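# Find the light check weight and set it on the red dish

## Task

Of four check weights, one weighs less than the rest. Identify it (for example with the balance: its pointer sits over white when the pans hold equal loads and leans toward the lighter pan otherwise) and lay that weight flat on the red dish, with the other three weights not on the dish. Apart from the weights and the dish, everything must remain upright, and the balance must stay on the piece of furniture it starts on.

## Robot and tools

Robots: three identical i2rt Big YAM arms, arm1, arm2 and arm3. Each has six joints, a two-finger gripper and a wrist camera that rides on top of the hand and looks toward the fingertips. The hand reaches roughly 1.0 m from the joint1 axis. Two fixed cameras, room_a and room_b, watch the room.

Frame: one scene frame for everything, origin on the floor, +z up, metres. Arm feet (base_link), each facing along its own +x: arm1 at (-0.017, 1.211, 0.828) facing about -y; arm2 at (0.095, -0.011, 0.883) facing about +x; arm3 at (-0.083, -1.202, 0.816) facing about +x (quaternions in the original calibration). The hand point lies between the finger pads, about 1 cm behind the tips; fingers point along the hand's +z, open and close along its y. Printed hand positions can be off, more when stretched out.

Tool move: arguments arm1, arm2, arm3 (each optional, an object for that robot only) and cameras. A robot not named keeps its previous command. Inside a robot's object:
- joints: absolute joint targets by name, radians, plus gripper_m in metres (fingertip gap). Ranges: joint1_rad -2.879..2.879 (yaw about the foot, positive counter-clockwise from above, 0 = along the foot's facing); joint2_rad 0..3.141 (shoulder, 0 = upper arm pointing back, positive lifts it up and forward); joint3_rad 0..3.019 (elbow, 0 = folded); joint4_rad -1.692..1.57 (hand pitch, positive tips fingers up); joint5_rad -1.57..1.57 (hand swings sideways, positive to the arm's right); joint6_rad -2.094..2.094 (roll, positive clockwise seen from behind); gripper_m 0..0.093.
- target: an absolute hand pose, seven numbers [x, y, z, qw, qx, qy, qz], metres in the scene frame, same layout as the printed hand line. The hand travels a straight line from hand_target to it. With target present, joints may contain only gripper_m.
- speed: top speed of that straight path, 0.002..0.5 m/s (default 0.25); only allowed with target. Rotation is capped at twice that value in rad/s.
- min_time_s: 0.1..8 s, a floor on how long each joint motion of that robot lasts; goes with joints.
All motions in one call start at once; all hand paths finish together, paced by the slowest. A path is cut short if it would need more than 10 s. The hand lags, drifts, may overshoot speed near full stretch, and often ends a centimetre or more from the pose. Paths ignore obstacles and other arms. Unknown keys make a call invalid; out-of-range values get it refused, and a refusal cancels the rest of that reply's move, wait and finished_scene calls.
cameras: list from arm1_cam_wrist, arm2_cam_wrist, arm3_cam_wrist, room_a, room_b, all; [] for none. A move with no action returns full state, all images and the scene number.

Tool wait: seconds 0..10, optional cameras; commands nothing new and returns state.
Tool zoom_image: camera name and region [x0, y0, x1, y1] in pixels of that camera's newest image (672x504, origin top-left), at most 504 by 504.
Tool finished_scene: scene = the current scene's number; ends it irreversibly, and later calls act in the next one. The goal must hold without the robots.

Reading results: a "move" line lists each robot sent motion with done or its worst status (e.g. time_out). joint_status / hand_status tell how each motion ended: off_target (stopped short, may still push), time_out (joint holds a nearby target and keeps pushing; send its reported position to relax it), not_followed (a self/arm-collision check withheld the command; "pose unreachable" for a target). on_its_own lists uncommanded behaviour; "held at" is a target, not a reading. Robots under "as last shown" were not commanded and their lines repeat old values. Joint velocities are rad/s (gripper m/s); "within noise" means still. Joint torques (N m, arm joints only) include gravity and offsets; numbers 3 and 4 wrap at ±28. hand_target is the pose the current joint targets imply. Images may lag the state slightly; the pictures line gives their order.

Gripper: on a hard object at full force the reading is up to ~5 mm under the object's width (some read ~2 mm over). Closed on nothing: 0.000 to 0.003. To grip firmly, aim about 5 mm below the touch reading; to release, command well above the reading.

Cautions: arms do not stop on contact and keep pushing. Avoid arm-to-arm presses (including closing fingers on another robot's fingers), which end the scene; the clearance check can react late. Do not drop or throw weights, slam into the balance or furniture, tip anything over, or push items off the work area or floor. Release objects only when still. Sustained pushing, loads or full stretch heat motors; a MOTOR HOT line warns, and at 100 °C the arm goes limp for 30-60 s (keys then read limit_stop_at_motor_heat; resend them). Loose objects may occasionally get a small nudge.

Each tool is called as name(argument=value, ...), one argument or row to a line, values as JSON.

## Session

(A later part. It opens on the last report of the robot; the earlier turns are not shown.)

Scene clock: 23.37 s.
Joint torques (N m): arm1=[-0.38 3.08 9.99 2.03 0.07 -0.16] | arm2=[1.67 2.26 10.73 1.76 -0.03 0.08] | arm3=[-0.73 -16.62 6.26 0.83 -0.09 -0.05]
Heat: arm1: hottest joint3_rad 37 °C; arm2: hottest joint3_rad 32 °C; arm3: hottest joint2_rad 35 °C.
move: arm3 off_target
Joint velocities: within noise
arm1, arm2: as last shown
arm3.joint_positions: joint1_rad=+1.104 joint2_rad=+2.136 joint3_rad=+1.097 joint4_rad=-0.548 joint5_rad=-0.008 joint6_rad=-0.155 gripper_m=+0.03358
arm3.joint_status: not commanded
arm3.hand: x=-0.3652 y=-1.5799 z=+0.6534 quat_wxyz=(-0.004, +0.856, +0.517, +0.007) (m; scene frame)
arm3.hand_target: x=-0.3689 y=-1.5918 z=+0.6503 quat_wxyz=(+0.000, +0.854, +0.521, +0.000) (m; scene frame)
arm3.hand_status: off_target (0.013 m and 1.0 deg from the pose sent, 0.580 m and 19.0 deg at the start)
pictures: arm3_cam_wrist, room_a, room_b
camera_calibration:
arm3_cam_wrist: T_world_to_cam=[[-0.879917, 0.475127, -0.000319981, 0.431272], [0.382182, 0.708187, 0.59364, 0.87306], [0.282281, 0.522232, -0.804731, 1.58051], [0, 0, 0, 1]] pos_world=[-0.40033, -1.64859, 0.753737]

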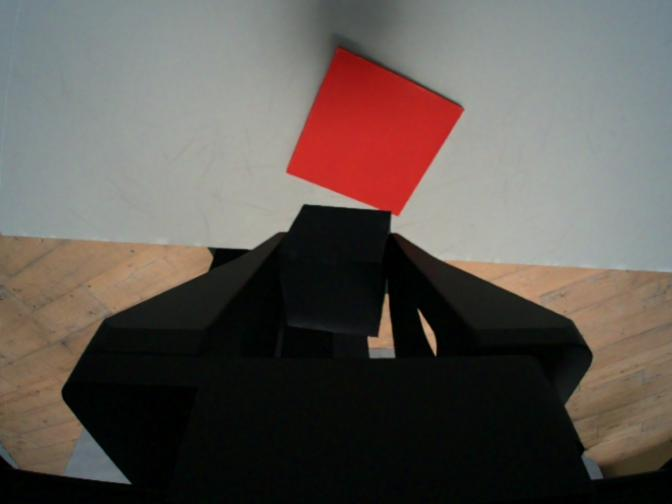

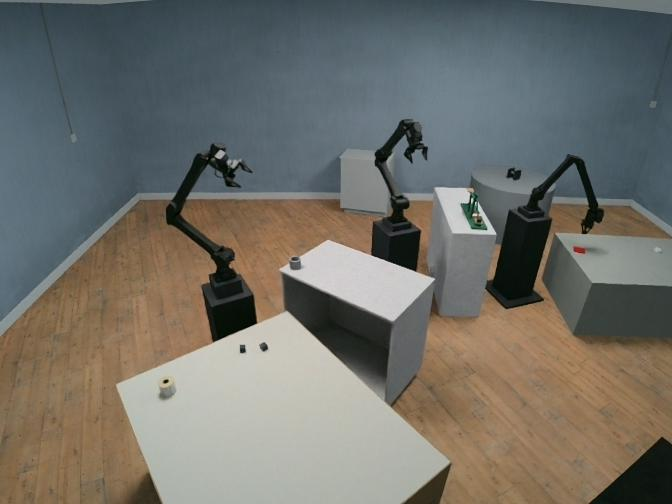

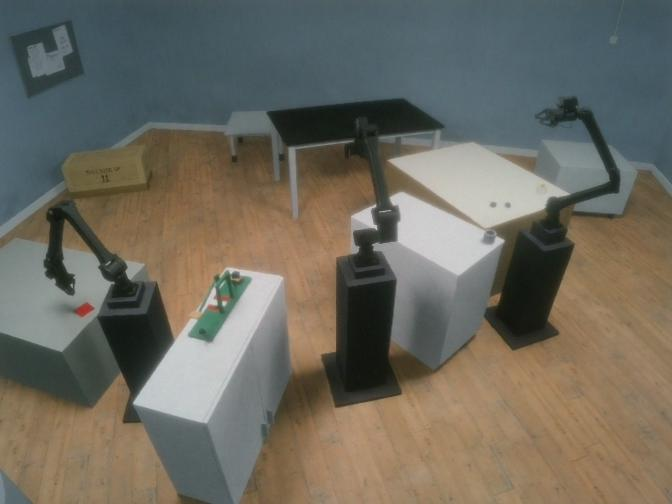

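move(
  arm3={"target":[-0.376,-1.576,0.59,0,0.854,0.521,0],"speed":0.2},
  cameras=["arm3_cam_wrist","room_a","room_b"],
)

zoom_image(
  camera="room_b",
  region=[40, 240, 140, 340],
)

zoom_image(
  camera="room_a",
  region=[540, 200, 620, 280],
)

Scene clock: 25.10 s.
Joint torques (N m): arm1=[-0.79 2.73 9.92 2.18 0.08 -0.15] | arm2=[1.61 2.26 10.76 1.8 -0.03 0.09] | arm3=[-1.73 -17.03 5.14 0.85 -0.08 -0.13]
Heat: arm1: hottest joint3_rad 37 °C; arm2: hottest joint3_rad 33 °C; arm3: hottest joint2_rad 36 °C.
move: arm3 off_target
Joint velocities: within noise
arm1, arm2: as last shown
arm3.joint_positions: joint1_rad=+1.086 joint2_rad=+2.271 joint3_rad=+1.107 joint4_rad=-0.422 joint5_rad=-0.008 joint6_rad=-0.178 gripper_m=+0.03358
arm3.joint_status: not commanded
arm3.hand: x=-0.3684 y=-1.5694 z=+0.5945 quat_wxyz=(-0.004, +0.855, +0.519, +0.006) (m; scene frame)
arm3.hand_target: x=-0.3759 y=-1.5758 z=+0.5902 quat_wxyz=(+0.000, +0.854, +0.521, +0.000) (m; scene frame)
arm3.hand_status: off_target (0.011 m and 0.8 deg from the pose sent, 0.064 m and 1.0 deg at the start)
pictures: arm3_cam_wrist, room_a, room_b
camera_calibration:
arm3_cam_wrist: T_world_to_cam=[[-0.882127, 0.47101, -0.000838407, 0.416435], [0.379088, 0.711026, 0.592228, 0.906017], [0.279542, 0.522103, -0.80577, 1.52793], [0, 0, 0, 1]] pos_world=[-0.40323, -1.63808, 0.694936]

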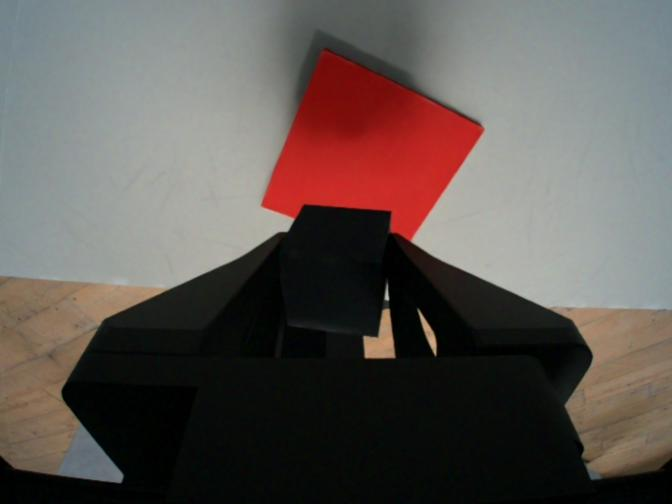

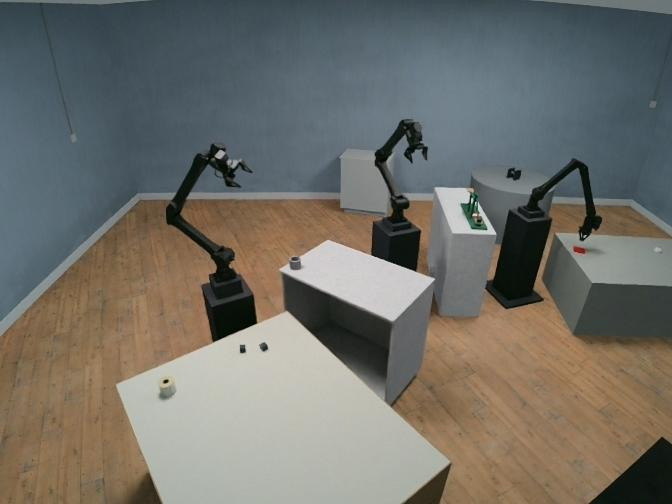

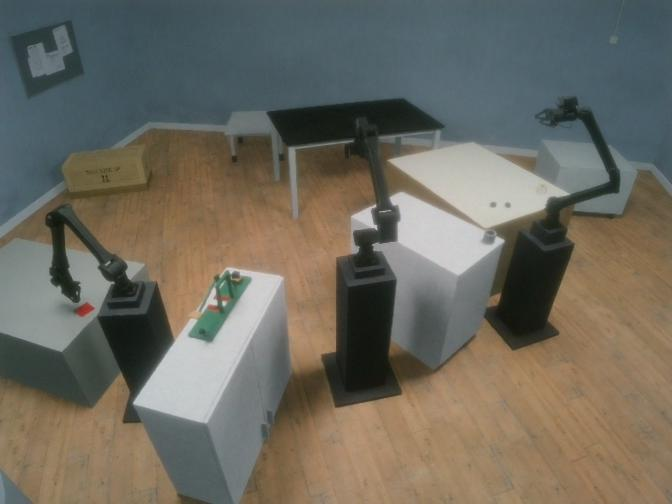

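Scaled by 5.040 from the camera's 672x504 image, which has a finer 960x720 frame.

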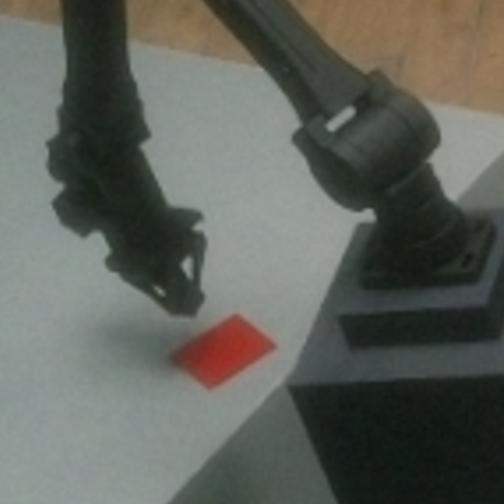

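Scaled by 6.300 from the camera's 672x504 image, which has a finer 960x720 frame.

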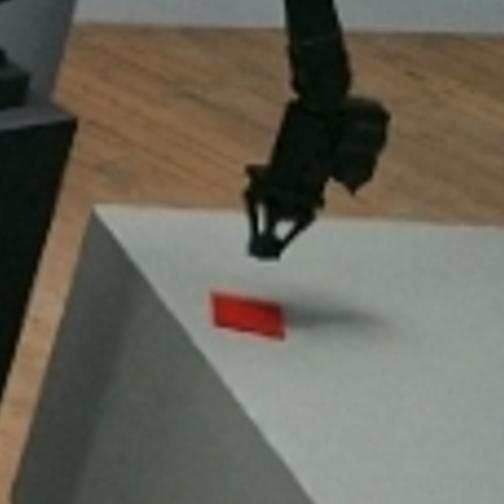

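move(
  arm3={"target":[-0.390,-1.574,0.562,0,0.854,0.521,0],"speed":0.12},
  cameras=["arm3_cam_wrist","room_a"],
)

zoom_image(
  camera="room_a",
  region=[550, 210, 610, 270],
)

Scene clock: 26.87 s.
Joint torques (N m): arm1=[-0.21 2.96 9.91 2.17 0.1 -0.15] | arm2=[1.38 2.14 10.74 1.81 -0.03 0.09] | arm3=[-1.79 -17.03 4.94 0.88 -0.07 -0.13]
Heat: arm1: hottest joint3_rad 37 °C; arm2: hottest joint3_rad 33 °C; arm3: hottest joint2_rad 36 °C.
move: arm3 off_target
Joint velocities: within noise
arm1, arm2: as last shown
arm3.joint_positions: joint1_rad=+1.061 joint2_rad=+2.339 joint3_rad=+1.154 joint4_rad=-0.393 joint5_rad=-0.008 joint6_rad=-0.202 gripper_m=+0.03358
arm3.joint_status: not commanded
arm3.hand: x=-0.3843 y=-1.5702 z=+0.5707 quat_wxyz=(-0.002, +0.855, +0.519, +0.002) (m; scene frame)
arm3.hand_target: x=-0.3898 y=-1.5738 z=+0.5623 quat_wxyz=(+0.000, +0.854, +0.521, +0.000) (m; scene frame)
arm3.hand_status: off_target (0.011 m and 0.4 deg from the pose sent, 0.039 m and 0.8 deg at the start)
pictures: arm3_cam_wrist, room_a
camera_calibration:
arm3_cam_wrist: T_world_to_cam=[[-0.882158, 0.470954, 0.000244669, 0.402095], [0.381741, 0.714745, 0.586014, 0.937105], [0.275811, 0.51705, -0.810301, 1.50683], [0, 0, 0, 1]] pos_world=[-0.418621, -1.63827, 0.671732]

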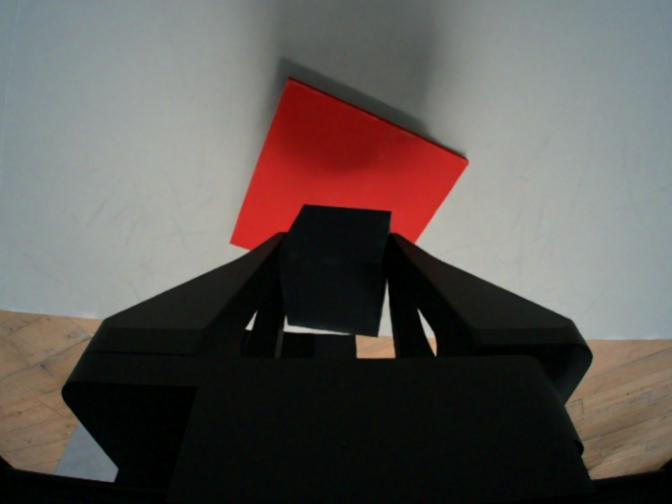

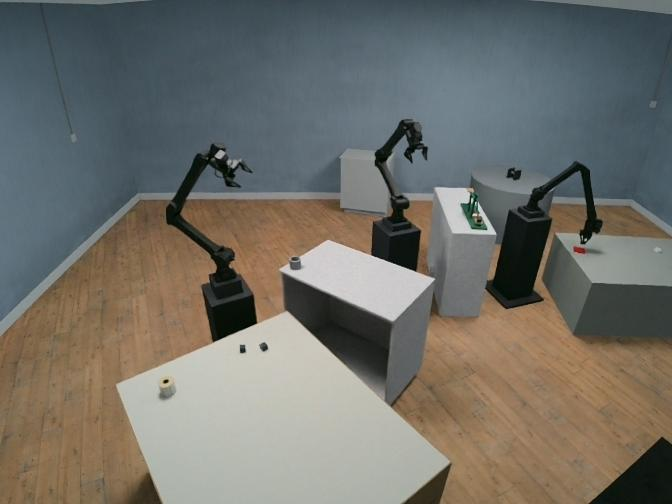

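Scaled by 8.400 from the camera's 672x504 image, which has a finer 960x720 frame.

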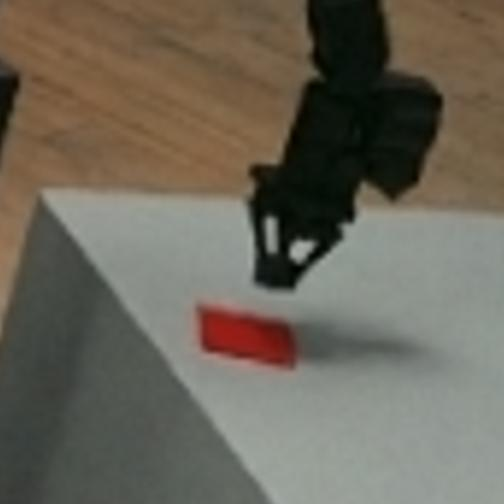

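move(
  arm3={"target":[-0.382,-1.559,0.540,0,0.854,0.521,0],"speed":0.1},
  cameras=["arm3_cam_wrist","room_a","room_b"],
)

zoom_image(
  camera="room_a",
  region=[550, 210, 610, 270],
)

zoom_image(
  camera="room_b",
  region=[50, 260, 120, 330],
)

Scene clock: 28.43 s.
Joint torques (N m): arm1=[-0.15 3.14 9.94 2.13 0.1 -0.15] | arm2=[1.55 2.32 10.7 1.78 -0.04 0.1] | arm3=[-1.96 -16.79 2.88 0.98 -0.09 -0.13]
Heat: arm1: hottest joint3_rad 37 °C; arm2: hottest joint3_rad 33 °C; arm3: hottest joint2_rad 36 °C.
move: arm3 off_target
Joint velocities: within noise
arm1, arm2: as last shown
arm3.joint_positions: joint1_rad=+1.057 joint2_rad=+2.377 joint3_rad=+1.149 joint4_rad=-0.324 joint5_rad=-0.008 joint6_rad=-0.209 gripper_m=+0.03358
arm3.joint_status: not commanded
arm3.hand: x=-0.3854 y=-1.5684 z=+0.5529 quat_wxyz=(+0.002, +0.854, +0.520, -0.010) (m; scene frame)
arm3.hand_target: x=-0.3818 y=-1.5589 z=+0.5404 quat_wxyz=(+0.000, +0.854, +0.521, +0.000) (m; scene frame)
arm3.hand_status: off_target (0.016 m and 1.1 deg from the pose sent, 0.033 m and 0.4 deg at the start)
pictures: arm3_cam_wrist, room_a, room_b
camera_calibration:
arm3_cam_wrist: T_world_to_cam=[[-0.88328, 0.468817, 0.00524965, 0.393738], [0.389291, 0.727117, 0.565468, 0.980273], [0.261284, 0.50151, -0.824754, 1.46989], [0, 0, 0, 1]] pos_world=[-0.417889, -1.63453, 0.655915]

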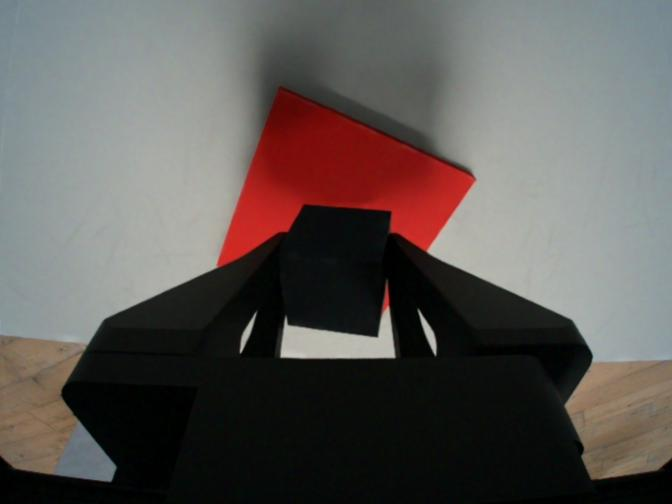

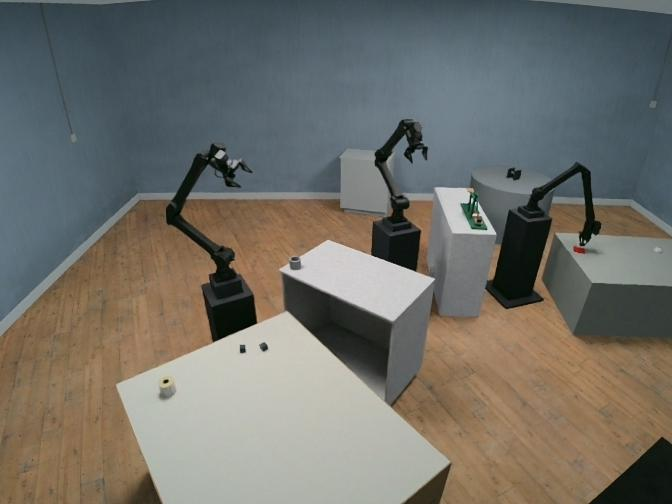

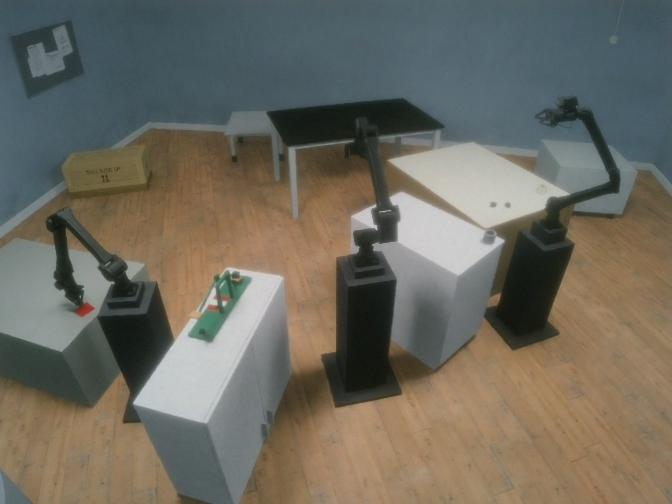

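Scaled by 8.400 from the camera's 672x504 image, which has a finer 960x720 frame.

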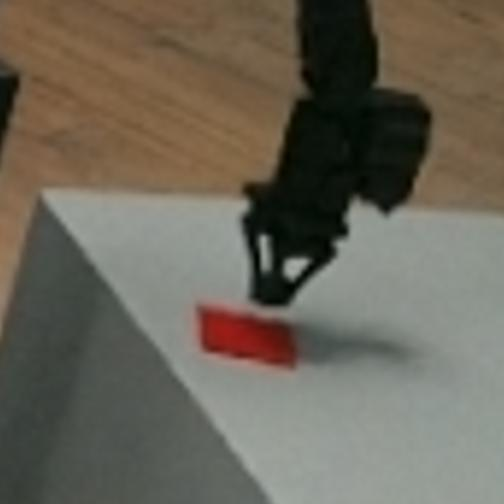

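Scaled by 7.200 from the camera's 672x504 image, which has a finer 960x720 frame.

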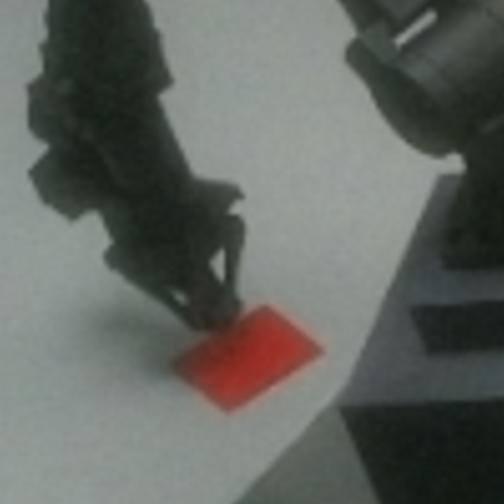

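move(
  arm3={"target":[-0.376,-1.546,0.518,0,0.854,0.521,0],"speed":0.1},
  cameras=["arm3_cam_wrist","room_a"],
)

zoom_image(
  camera="room_a",
  region=[550, 210, 610, 270],
)

Scene clock: 29.90 s.
Joint torques (N m): arm1=[0.26 2.84 9.88 2.04 0.07 -0.14] | arm2=[1.38 2.26 10.69 1.76 -0.03 0.08] | arm3=[-1.96 -16.73 2.5 0.92 -0.09 -0.12]
Heat: arm1: hottest joint3_rad 37 °C; arm2: hottest joint3_rad 34 °C; arm3: hottest joint2_rad 36 °C.
move: arm3 off_target
Joint velocities: within noise
arm1.joint_positions: joint1_rad=+0.776 joint2_rad=+0.602 joint3_rad=+1.507 joint4_rad=-1.261 joint5_rad=+0.098 joint6_rad=+0.607 gripper_m=+0.09396
arm1.joint_status: not commanded
arm1.hand: x=-0.1701 y=+1.0660 z=+1.4453 quat_wxyz=(-0.349, -0.815, -0.066, +0.458) (m; scene frame)
arm1.hand_target: x=-0.1672 y=+1.0692 z=+1.4585 quat_wxyz=(-0.357, -0.807, -0.065, +0.467) (m; scene frame)
arm1.hand_status: not commanded
arm2.joint_positions: joint1_rad=+0.021 joint2_rad=+0.603 joint3_rad=+1.379 joint4_rad=-1.633 joint5_rad=-0.031 joint6_rad=+0.148 gripper_m=+0.09396
arm2.joint_status: not commanded
arm2.hand: x=-0.0901 y=-0.0176 z=+1.3638 quat_wxyz=(+0.028, +0.934, -0.076, -0.347) (m; scene frame)
arm2.hand_target: x=-0.0886 y=-0.0177 z=+1.3731 quat_wxyz=(+0.029, +0.930, -0.075, -0.358) (m; scene frame)
arm2.hand_status: not commanded
arm3.joint_positions: joint1_rad=+1.050 joint2_rad=+2.426 joint3_rad=+1.131 joint4_rad=-0.262 joint5_rad=-0.008 joint6_rad=-0.216 gripper_m=+0.03358
arm3.joint_status: not commanded
arm3.hand: x=-0.3788 y=-1.5544 z=+0.5293 quat_wxyz=(+0.002, +0.854, +0.520, -0.008) (m; scene frame)
arm3.hand_target: x=-0.3758 y=-1.5460 z=+0.5184 quat_wxyz=(+0.000, +0.854, +0.521, +0.000) (m; scene frame)
arm3.hand_status: off_target (0.014 m and 0.9 deg from the pose sent, 0.043 m and 1.1 deg at the start)
pictures: arm3_cam_wrist, room_a
camera_calibration:
arm3_cam_wrist: T_world_to_cam=[[-0.883278, 0.468827, 0.00459515, 0.393476], [0.388006, 0.725438, 0.568498, 0.976103], [0.263194, 0.503925, -0.822672, 1.44497], [0, 0, 0, 1]] pos_world=[-0.411493, -1.62073, 0.632018]

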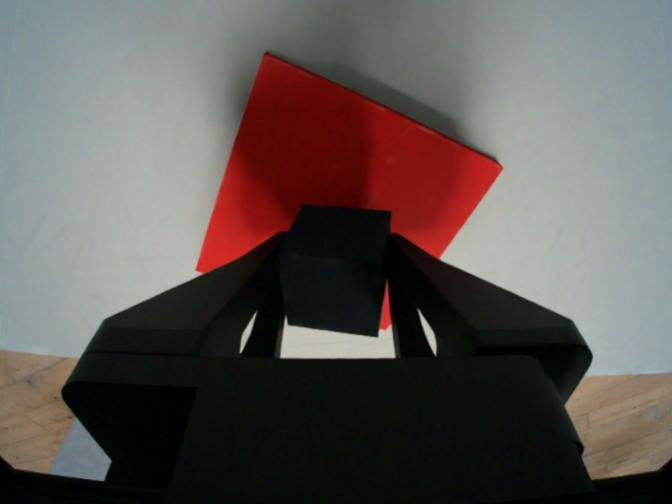

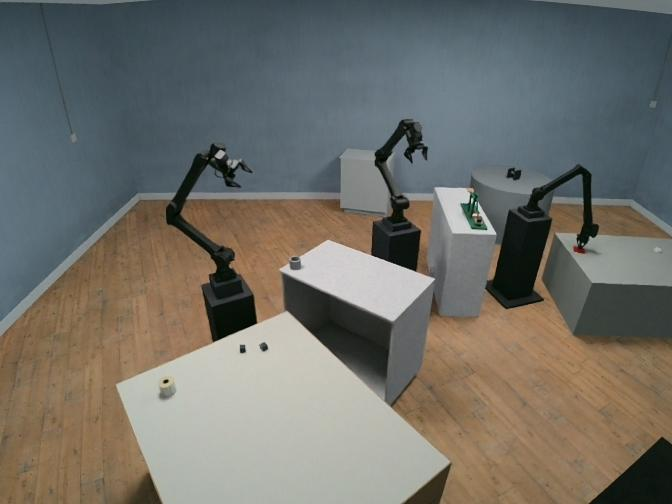

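Scaled by 8.400 from the camera's 672x504 image, which has a finer 960x720 frame.

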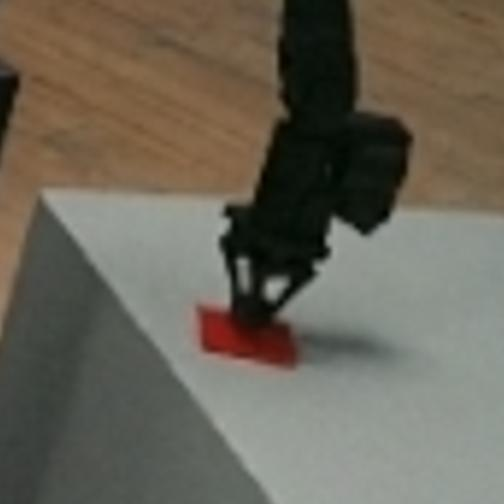

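move(
  arm3={"target":[-0.379,-1.550,0.511,0,0.854,0.521,0],"speed":0.05},
)

move(
  arm3={"target":[-0.379,-1.550,0.505,0,0.854,0.521,0],"speed":0.05},
  cameras=["arm3_cam_wrist","room_a"],
)

zoom_image(
  camera="room_a",
  region=[560, 225, 600, 265],
)

zoom_image(
  camera="arm3_cam_wrist",
  region=[180, 30, 520, 360],
)

Scene clock: 31.63 s.
Joint torques (N m): arm1=[-0.5 2.67 9.98 2.13 0.09 -0.14] | arm2=[1.67 2.2 10.74 1.8 -0.04 0.09] | arm3=[-1.85 -16.56 3.69 0.83 -0.08 -0.13]
Heat: arm1: hottest joint3_rad 38 °C; arm2: hottest joint3_rad 34 °C; arm3: hottest joint2_rad 36 °C.
move: arm3 off_target
Joint velocities: within noise
arm1, arm2: as last shown
arm3.joint_positions: joint1_rad=+1.050 joint2_rad=+2.445 joint3_rad=+1.137 joint4_rad=-0.262 joint5_rad=-0.008 joint6_rad=-0.217 gripper_m=+0.03358
arm3.joint_status: not commanded
arm3.hand: x=-0.3760 y=-1.5509 z=+0.5215 quat_wxyz=(-0.001, +0.854, +0.520, -0.002) (m; scene frame)
arm3.hand_target: x=-0.3787 y=-1.5497 z=+0.5112 quat_wxyz=(+0.000, +0.854, +0.521, +0.000) (m; scene frame)
arm3.hand_status: off_target (0.011 m and 0.2 deg from the pose sent, 0.019 m and 0.9 deg at the start)
pictures: none

Scene clock: 32.60 s.
Joint torques (N m): arm1=[0.09 2.73 9.98 2.17 0.08 -0.14] | arm2=[1.73 2.43 10.76 1.73 -0.02 0.1] | arm3=[-1.79 -15.74 3.97 1.03 -0.08 -0.12]
Heat: arm1: hottest joint3_rad 38 °C; arm2: hottest joint3_rad 34 °C; arm3: hottest joint2_rad 36 °C.
move: arm3 off_target
Joint velocities: within noise
arm1, arm2: as last shown
arm3.joint_positions: joint1_rad=+1.050 joint2_rad=+2.448 joint3_rad=+1.141 joint4_rad=-0.260 joint5_rad=-0.008 joint6_rad=-0.217 gripper_m=+0.03358
arm3.joint_status: not commanded
arm3.hand: x=-0.3771 y=-1.5522 z=+0.5207 quat_wxyz=(+0.000, +0.854, +0.520, -0.003) (m; scene frame)
arm3.hand_target: x=-0.3786 y=-1.5497 z=+0.5055 quat_wxyz=(+0.000, +0.854, +0.521, +0.000) (m; scene frame)
arm3.hand_status: off_target (0.016 m and 0.4 deg from the pose sent, 0.017 m and 0.2 deg at the start)
pictures: arm3_cam_wrist, room_a
camera_calibration:
arm3_cam_wrist: T_world_to_cam=[[-0.883441, 0.468536, 0.00254793, 0.394613], [0.384039, 0.720982, 0.5768, 0.966076], [0.268414, 0.510547, -0.816881, 1.44557], [0, 0, 0, 1]] pos_world=[-0.410407, -1.61945, 0.622624]

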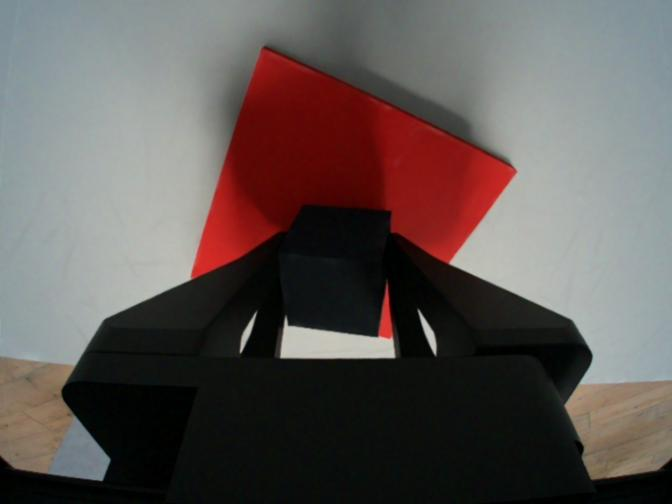

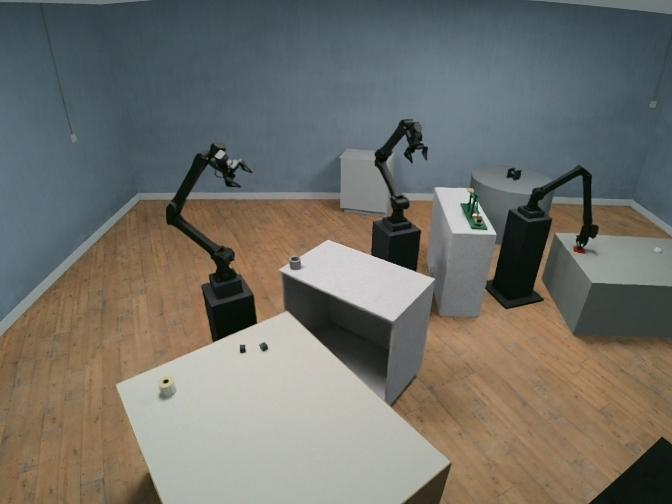

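Scaled by 12.600 from the camera's 672x504 image, which has a finer 960x720 frame.

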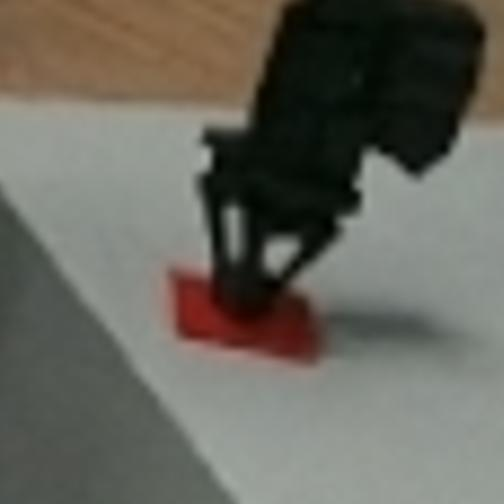

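Scaled by 1.482 from the camera's 672x504 image, which has a finer 960x720 frame.

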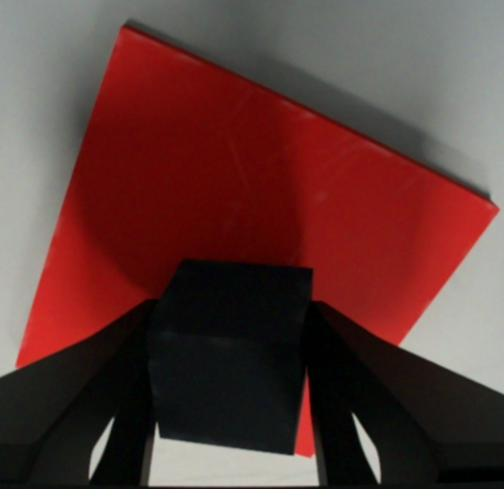

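move(
  arm3={"joints":{"gripper_m":0.05},"min_time_s":1.5},
)

move(
  arm3={"target":[-0.376,-1.553,0.62,0,0.854,0.521,0],"speed":0.12},
  cameras=["all"],
)

zoom_image(
  camera="arm3_cam_wrist",
  region=[180, 30, 520, 360],
)

zoom_image(
  camera="room_b",
  region=[50, 240, 270, 350],
)

Scene clock: 33.50 s.
Joint torques (N m): arm1=[-0.21 3.49 9.99 2.09 0.07 -0.16] | arm2=[1.49 2.2 10.7 1.76 -0.02 0.09] | arm3=[-1.9 -16.03 3.67 0.92 -0.08 -0.12]
Heat: arm1: hottest joint3_rad 38 °C; arm2: hottest joint3_rad 34 °C; arm3: hottest joint2_rad 36 °C.
move: arm3 done
Joint velocities: within noise
arm1, arm2: as last shown
arm3.joint_positions: joint1_rad=+1.050 joint2_rad=+2.451 joint3_rad=+1.145 joint4_rad=-0.256 joint5_rad=-0.008 joint6_rad=-0.217 gripper_m=+0.04985
arm3.joint_status: all done
arm3.hand: x=-0.3784 y=-1.5538 z=+0.5197 quat_wxyz=(+0.001, +0.854, +0.520, -0.005) (m; scene frame)
arm3.hand_target: x=-0.3785 y=-1.5496 z=+0.5055 quat_wxyz=(+0.000, +0.854, +0.521, +0.000) (m; scene frame)
arm3.hand_status: not commanded
pictures: none

Scene clock: 35.20 s.
Joint torques (N m): arm1=[0.15 2.9 9.96 2.17 0.09 -0.14] | arm2=[1.67 2.32 10.71 1.8 -0.02 0.08] | arm3=[-1.38 -18.55 3.18 0.25 -0.08 -0.06]
Heat: arm1: hottest joint3_rad 38 °C; arm2: hottest joint3_rad 34 °C; arm3: hottest joint2_rad 37 °C.
move: arm3 done
Joint velocities: within noise
arm1, arm2: as last shown
arm3.joint_positions: joint1_rad=+1.050 joint2_rad=+2.206 joint3_rad=+1.059 joint4_rad=-0.424 joint5_rad=-0.008 joint6_rad=-0.217 gripper_m=+0.04993
arm3.joint_status: not commanded
arm3.hand: x=-0.3770 y=-1.5537 z=+0.6158 quat_wxyz=(-0.001, +0.854, +0.520, -0.001) (m; scene frame)
arm3.hand_target: x=-0.3759 y=-1.5529 z=+0.6199 quat_wxyz=(+0.000, +0.854, +0.521, +0.000) (m; scene frame)
arm3.hand_status: done (0.004 m and 0.2 deg from the pose sent, 0.100 m and 0.6 deg at the start)
pictures: arm1_cam_wrist, arm2_cam_wrist, arm3_cam_wrist, room_a, room_b
camera_calibration:
arm1_cam_wrist: T_world_to_cam=[[-0.426578, 0.750242, -0.505142, -0.142259], [0.876534, 0.205232, -0.435395, 0.562627], [-0.22298, -0.628504, -0.74516, 1.8366], [0, 0, 0, 1]] pos_world=[-0.144322, 1.14557, 1.54166]
arm2_cam_wrist: T_world_to_cam=[[0.114776, 0.987548, -0.107587, 0.175562], [0.988832, -0.123942, -0.0827592, 0.205023], [-0.0950631, -0.0968864, -0.990745, 1.46502], [0, 0, 0, 1]] pos_world=[-0.0836141, -0.00602373, 1.48732]
arm3_cam_wrist: T_world_to_cam=[[-0.883414, 0.46859, 0.0017053, 0.39574], [0.382544, 0.719084, 0.580153, 0.906679], [0.270628, 0.513168, -0.814506, 1.52745], [0, 0, 0, 1]] pos_world=[-0.410612, -1.62126, 0.717427]

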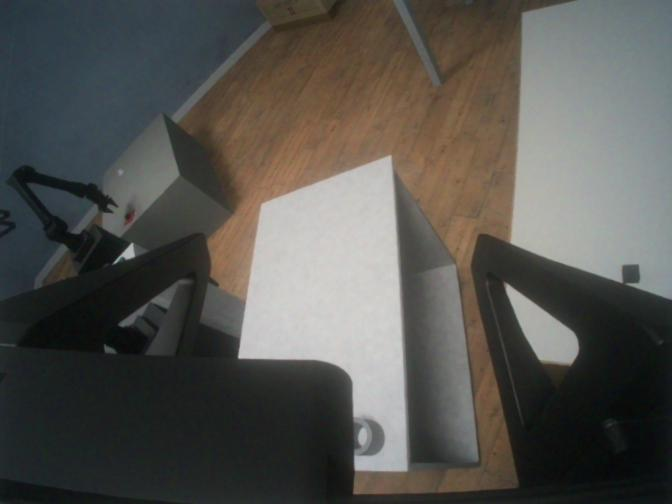

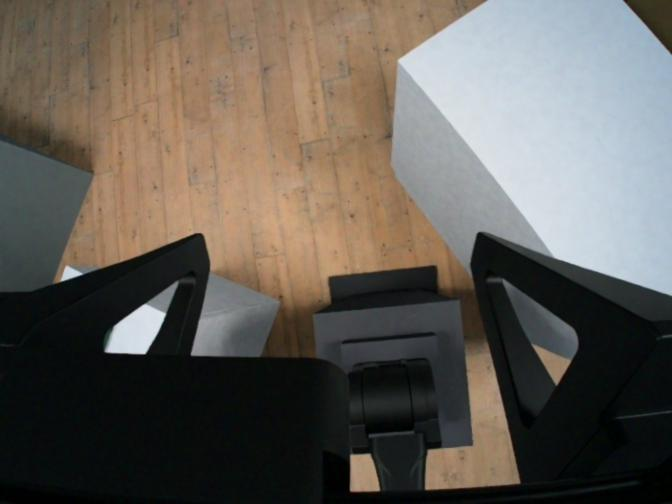

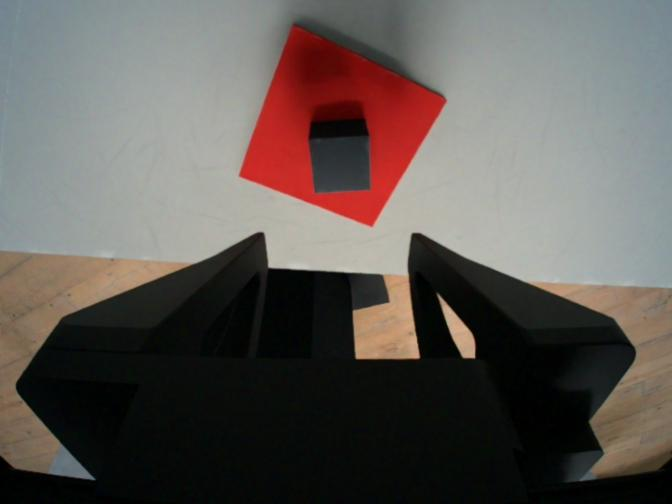

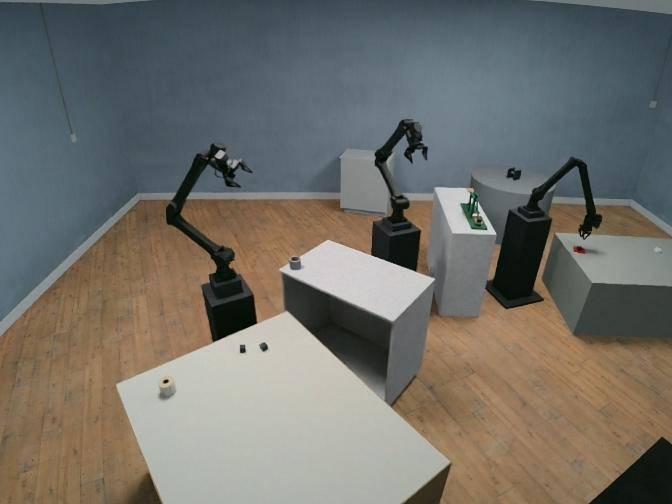

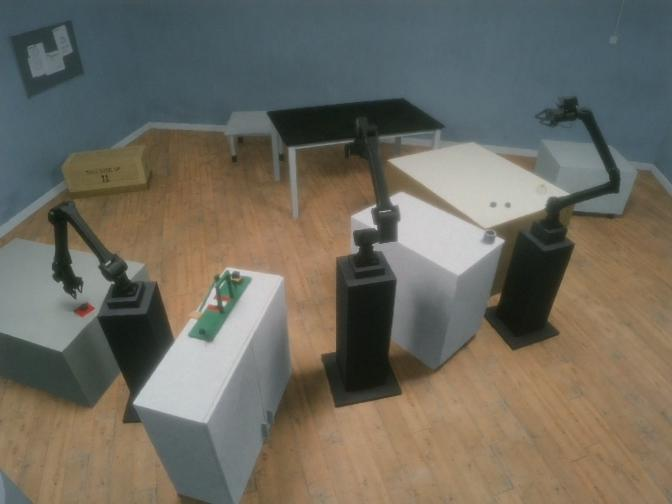

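Scaled by 1.482 from the camera's 672x504 image, which has a finer 960x720 frame.

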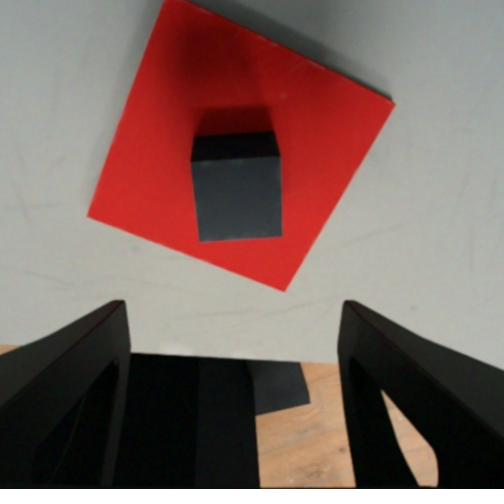

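Scaled by 2.291 from the camera's 672x504 image, which has a finer 960x720 frame.

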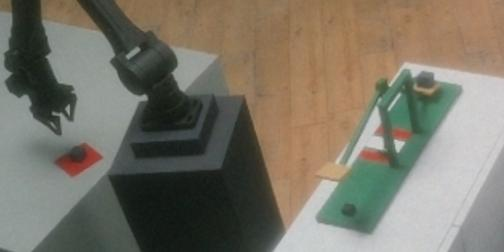

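finished_scene(
  scene=2,
)

The scene is finished: the task was done.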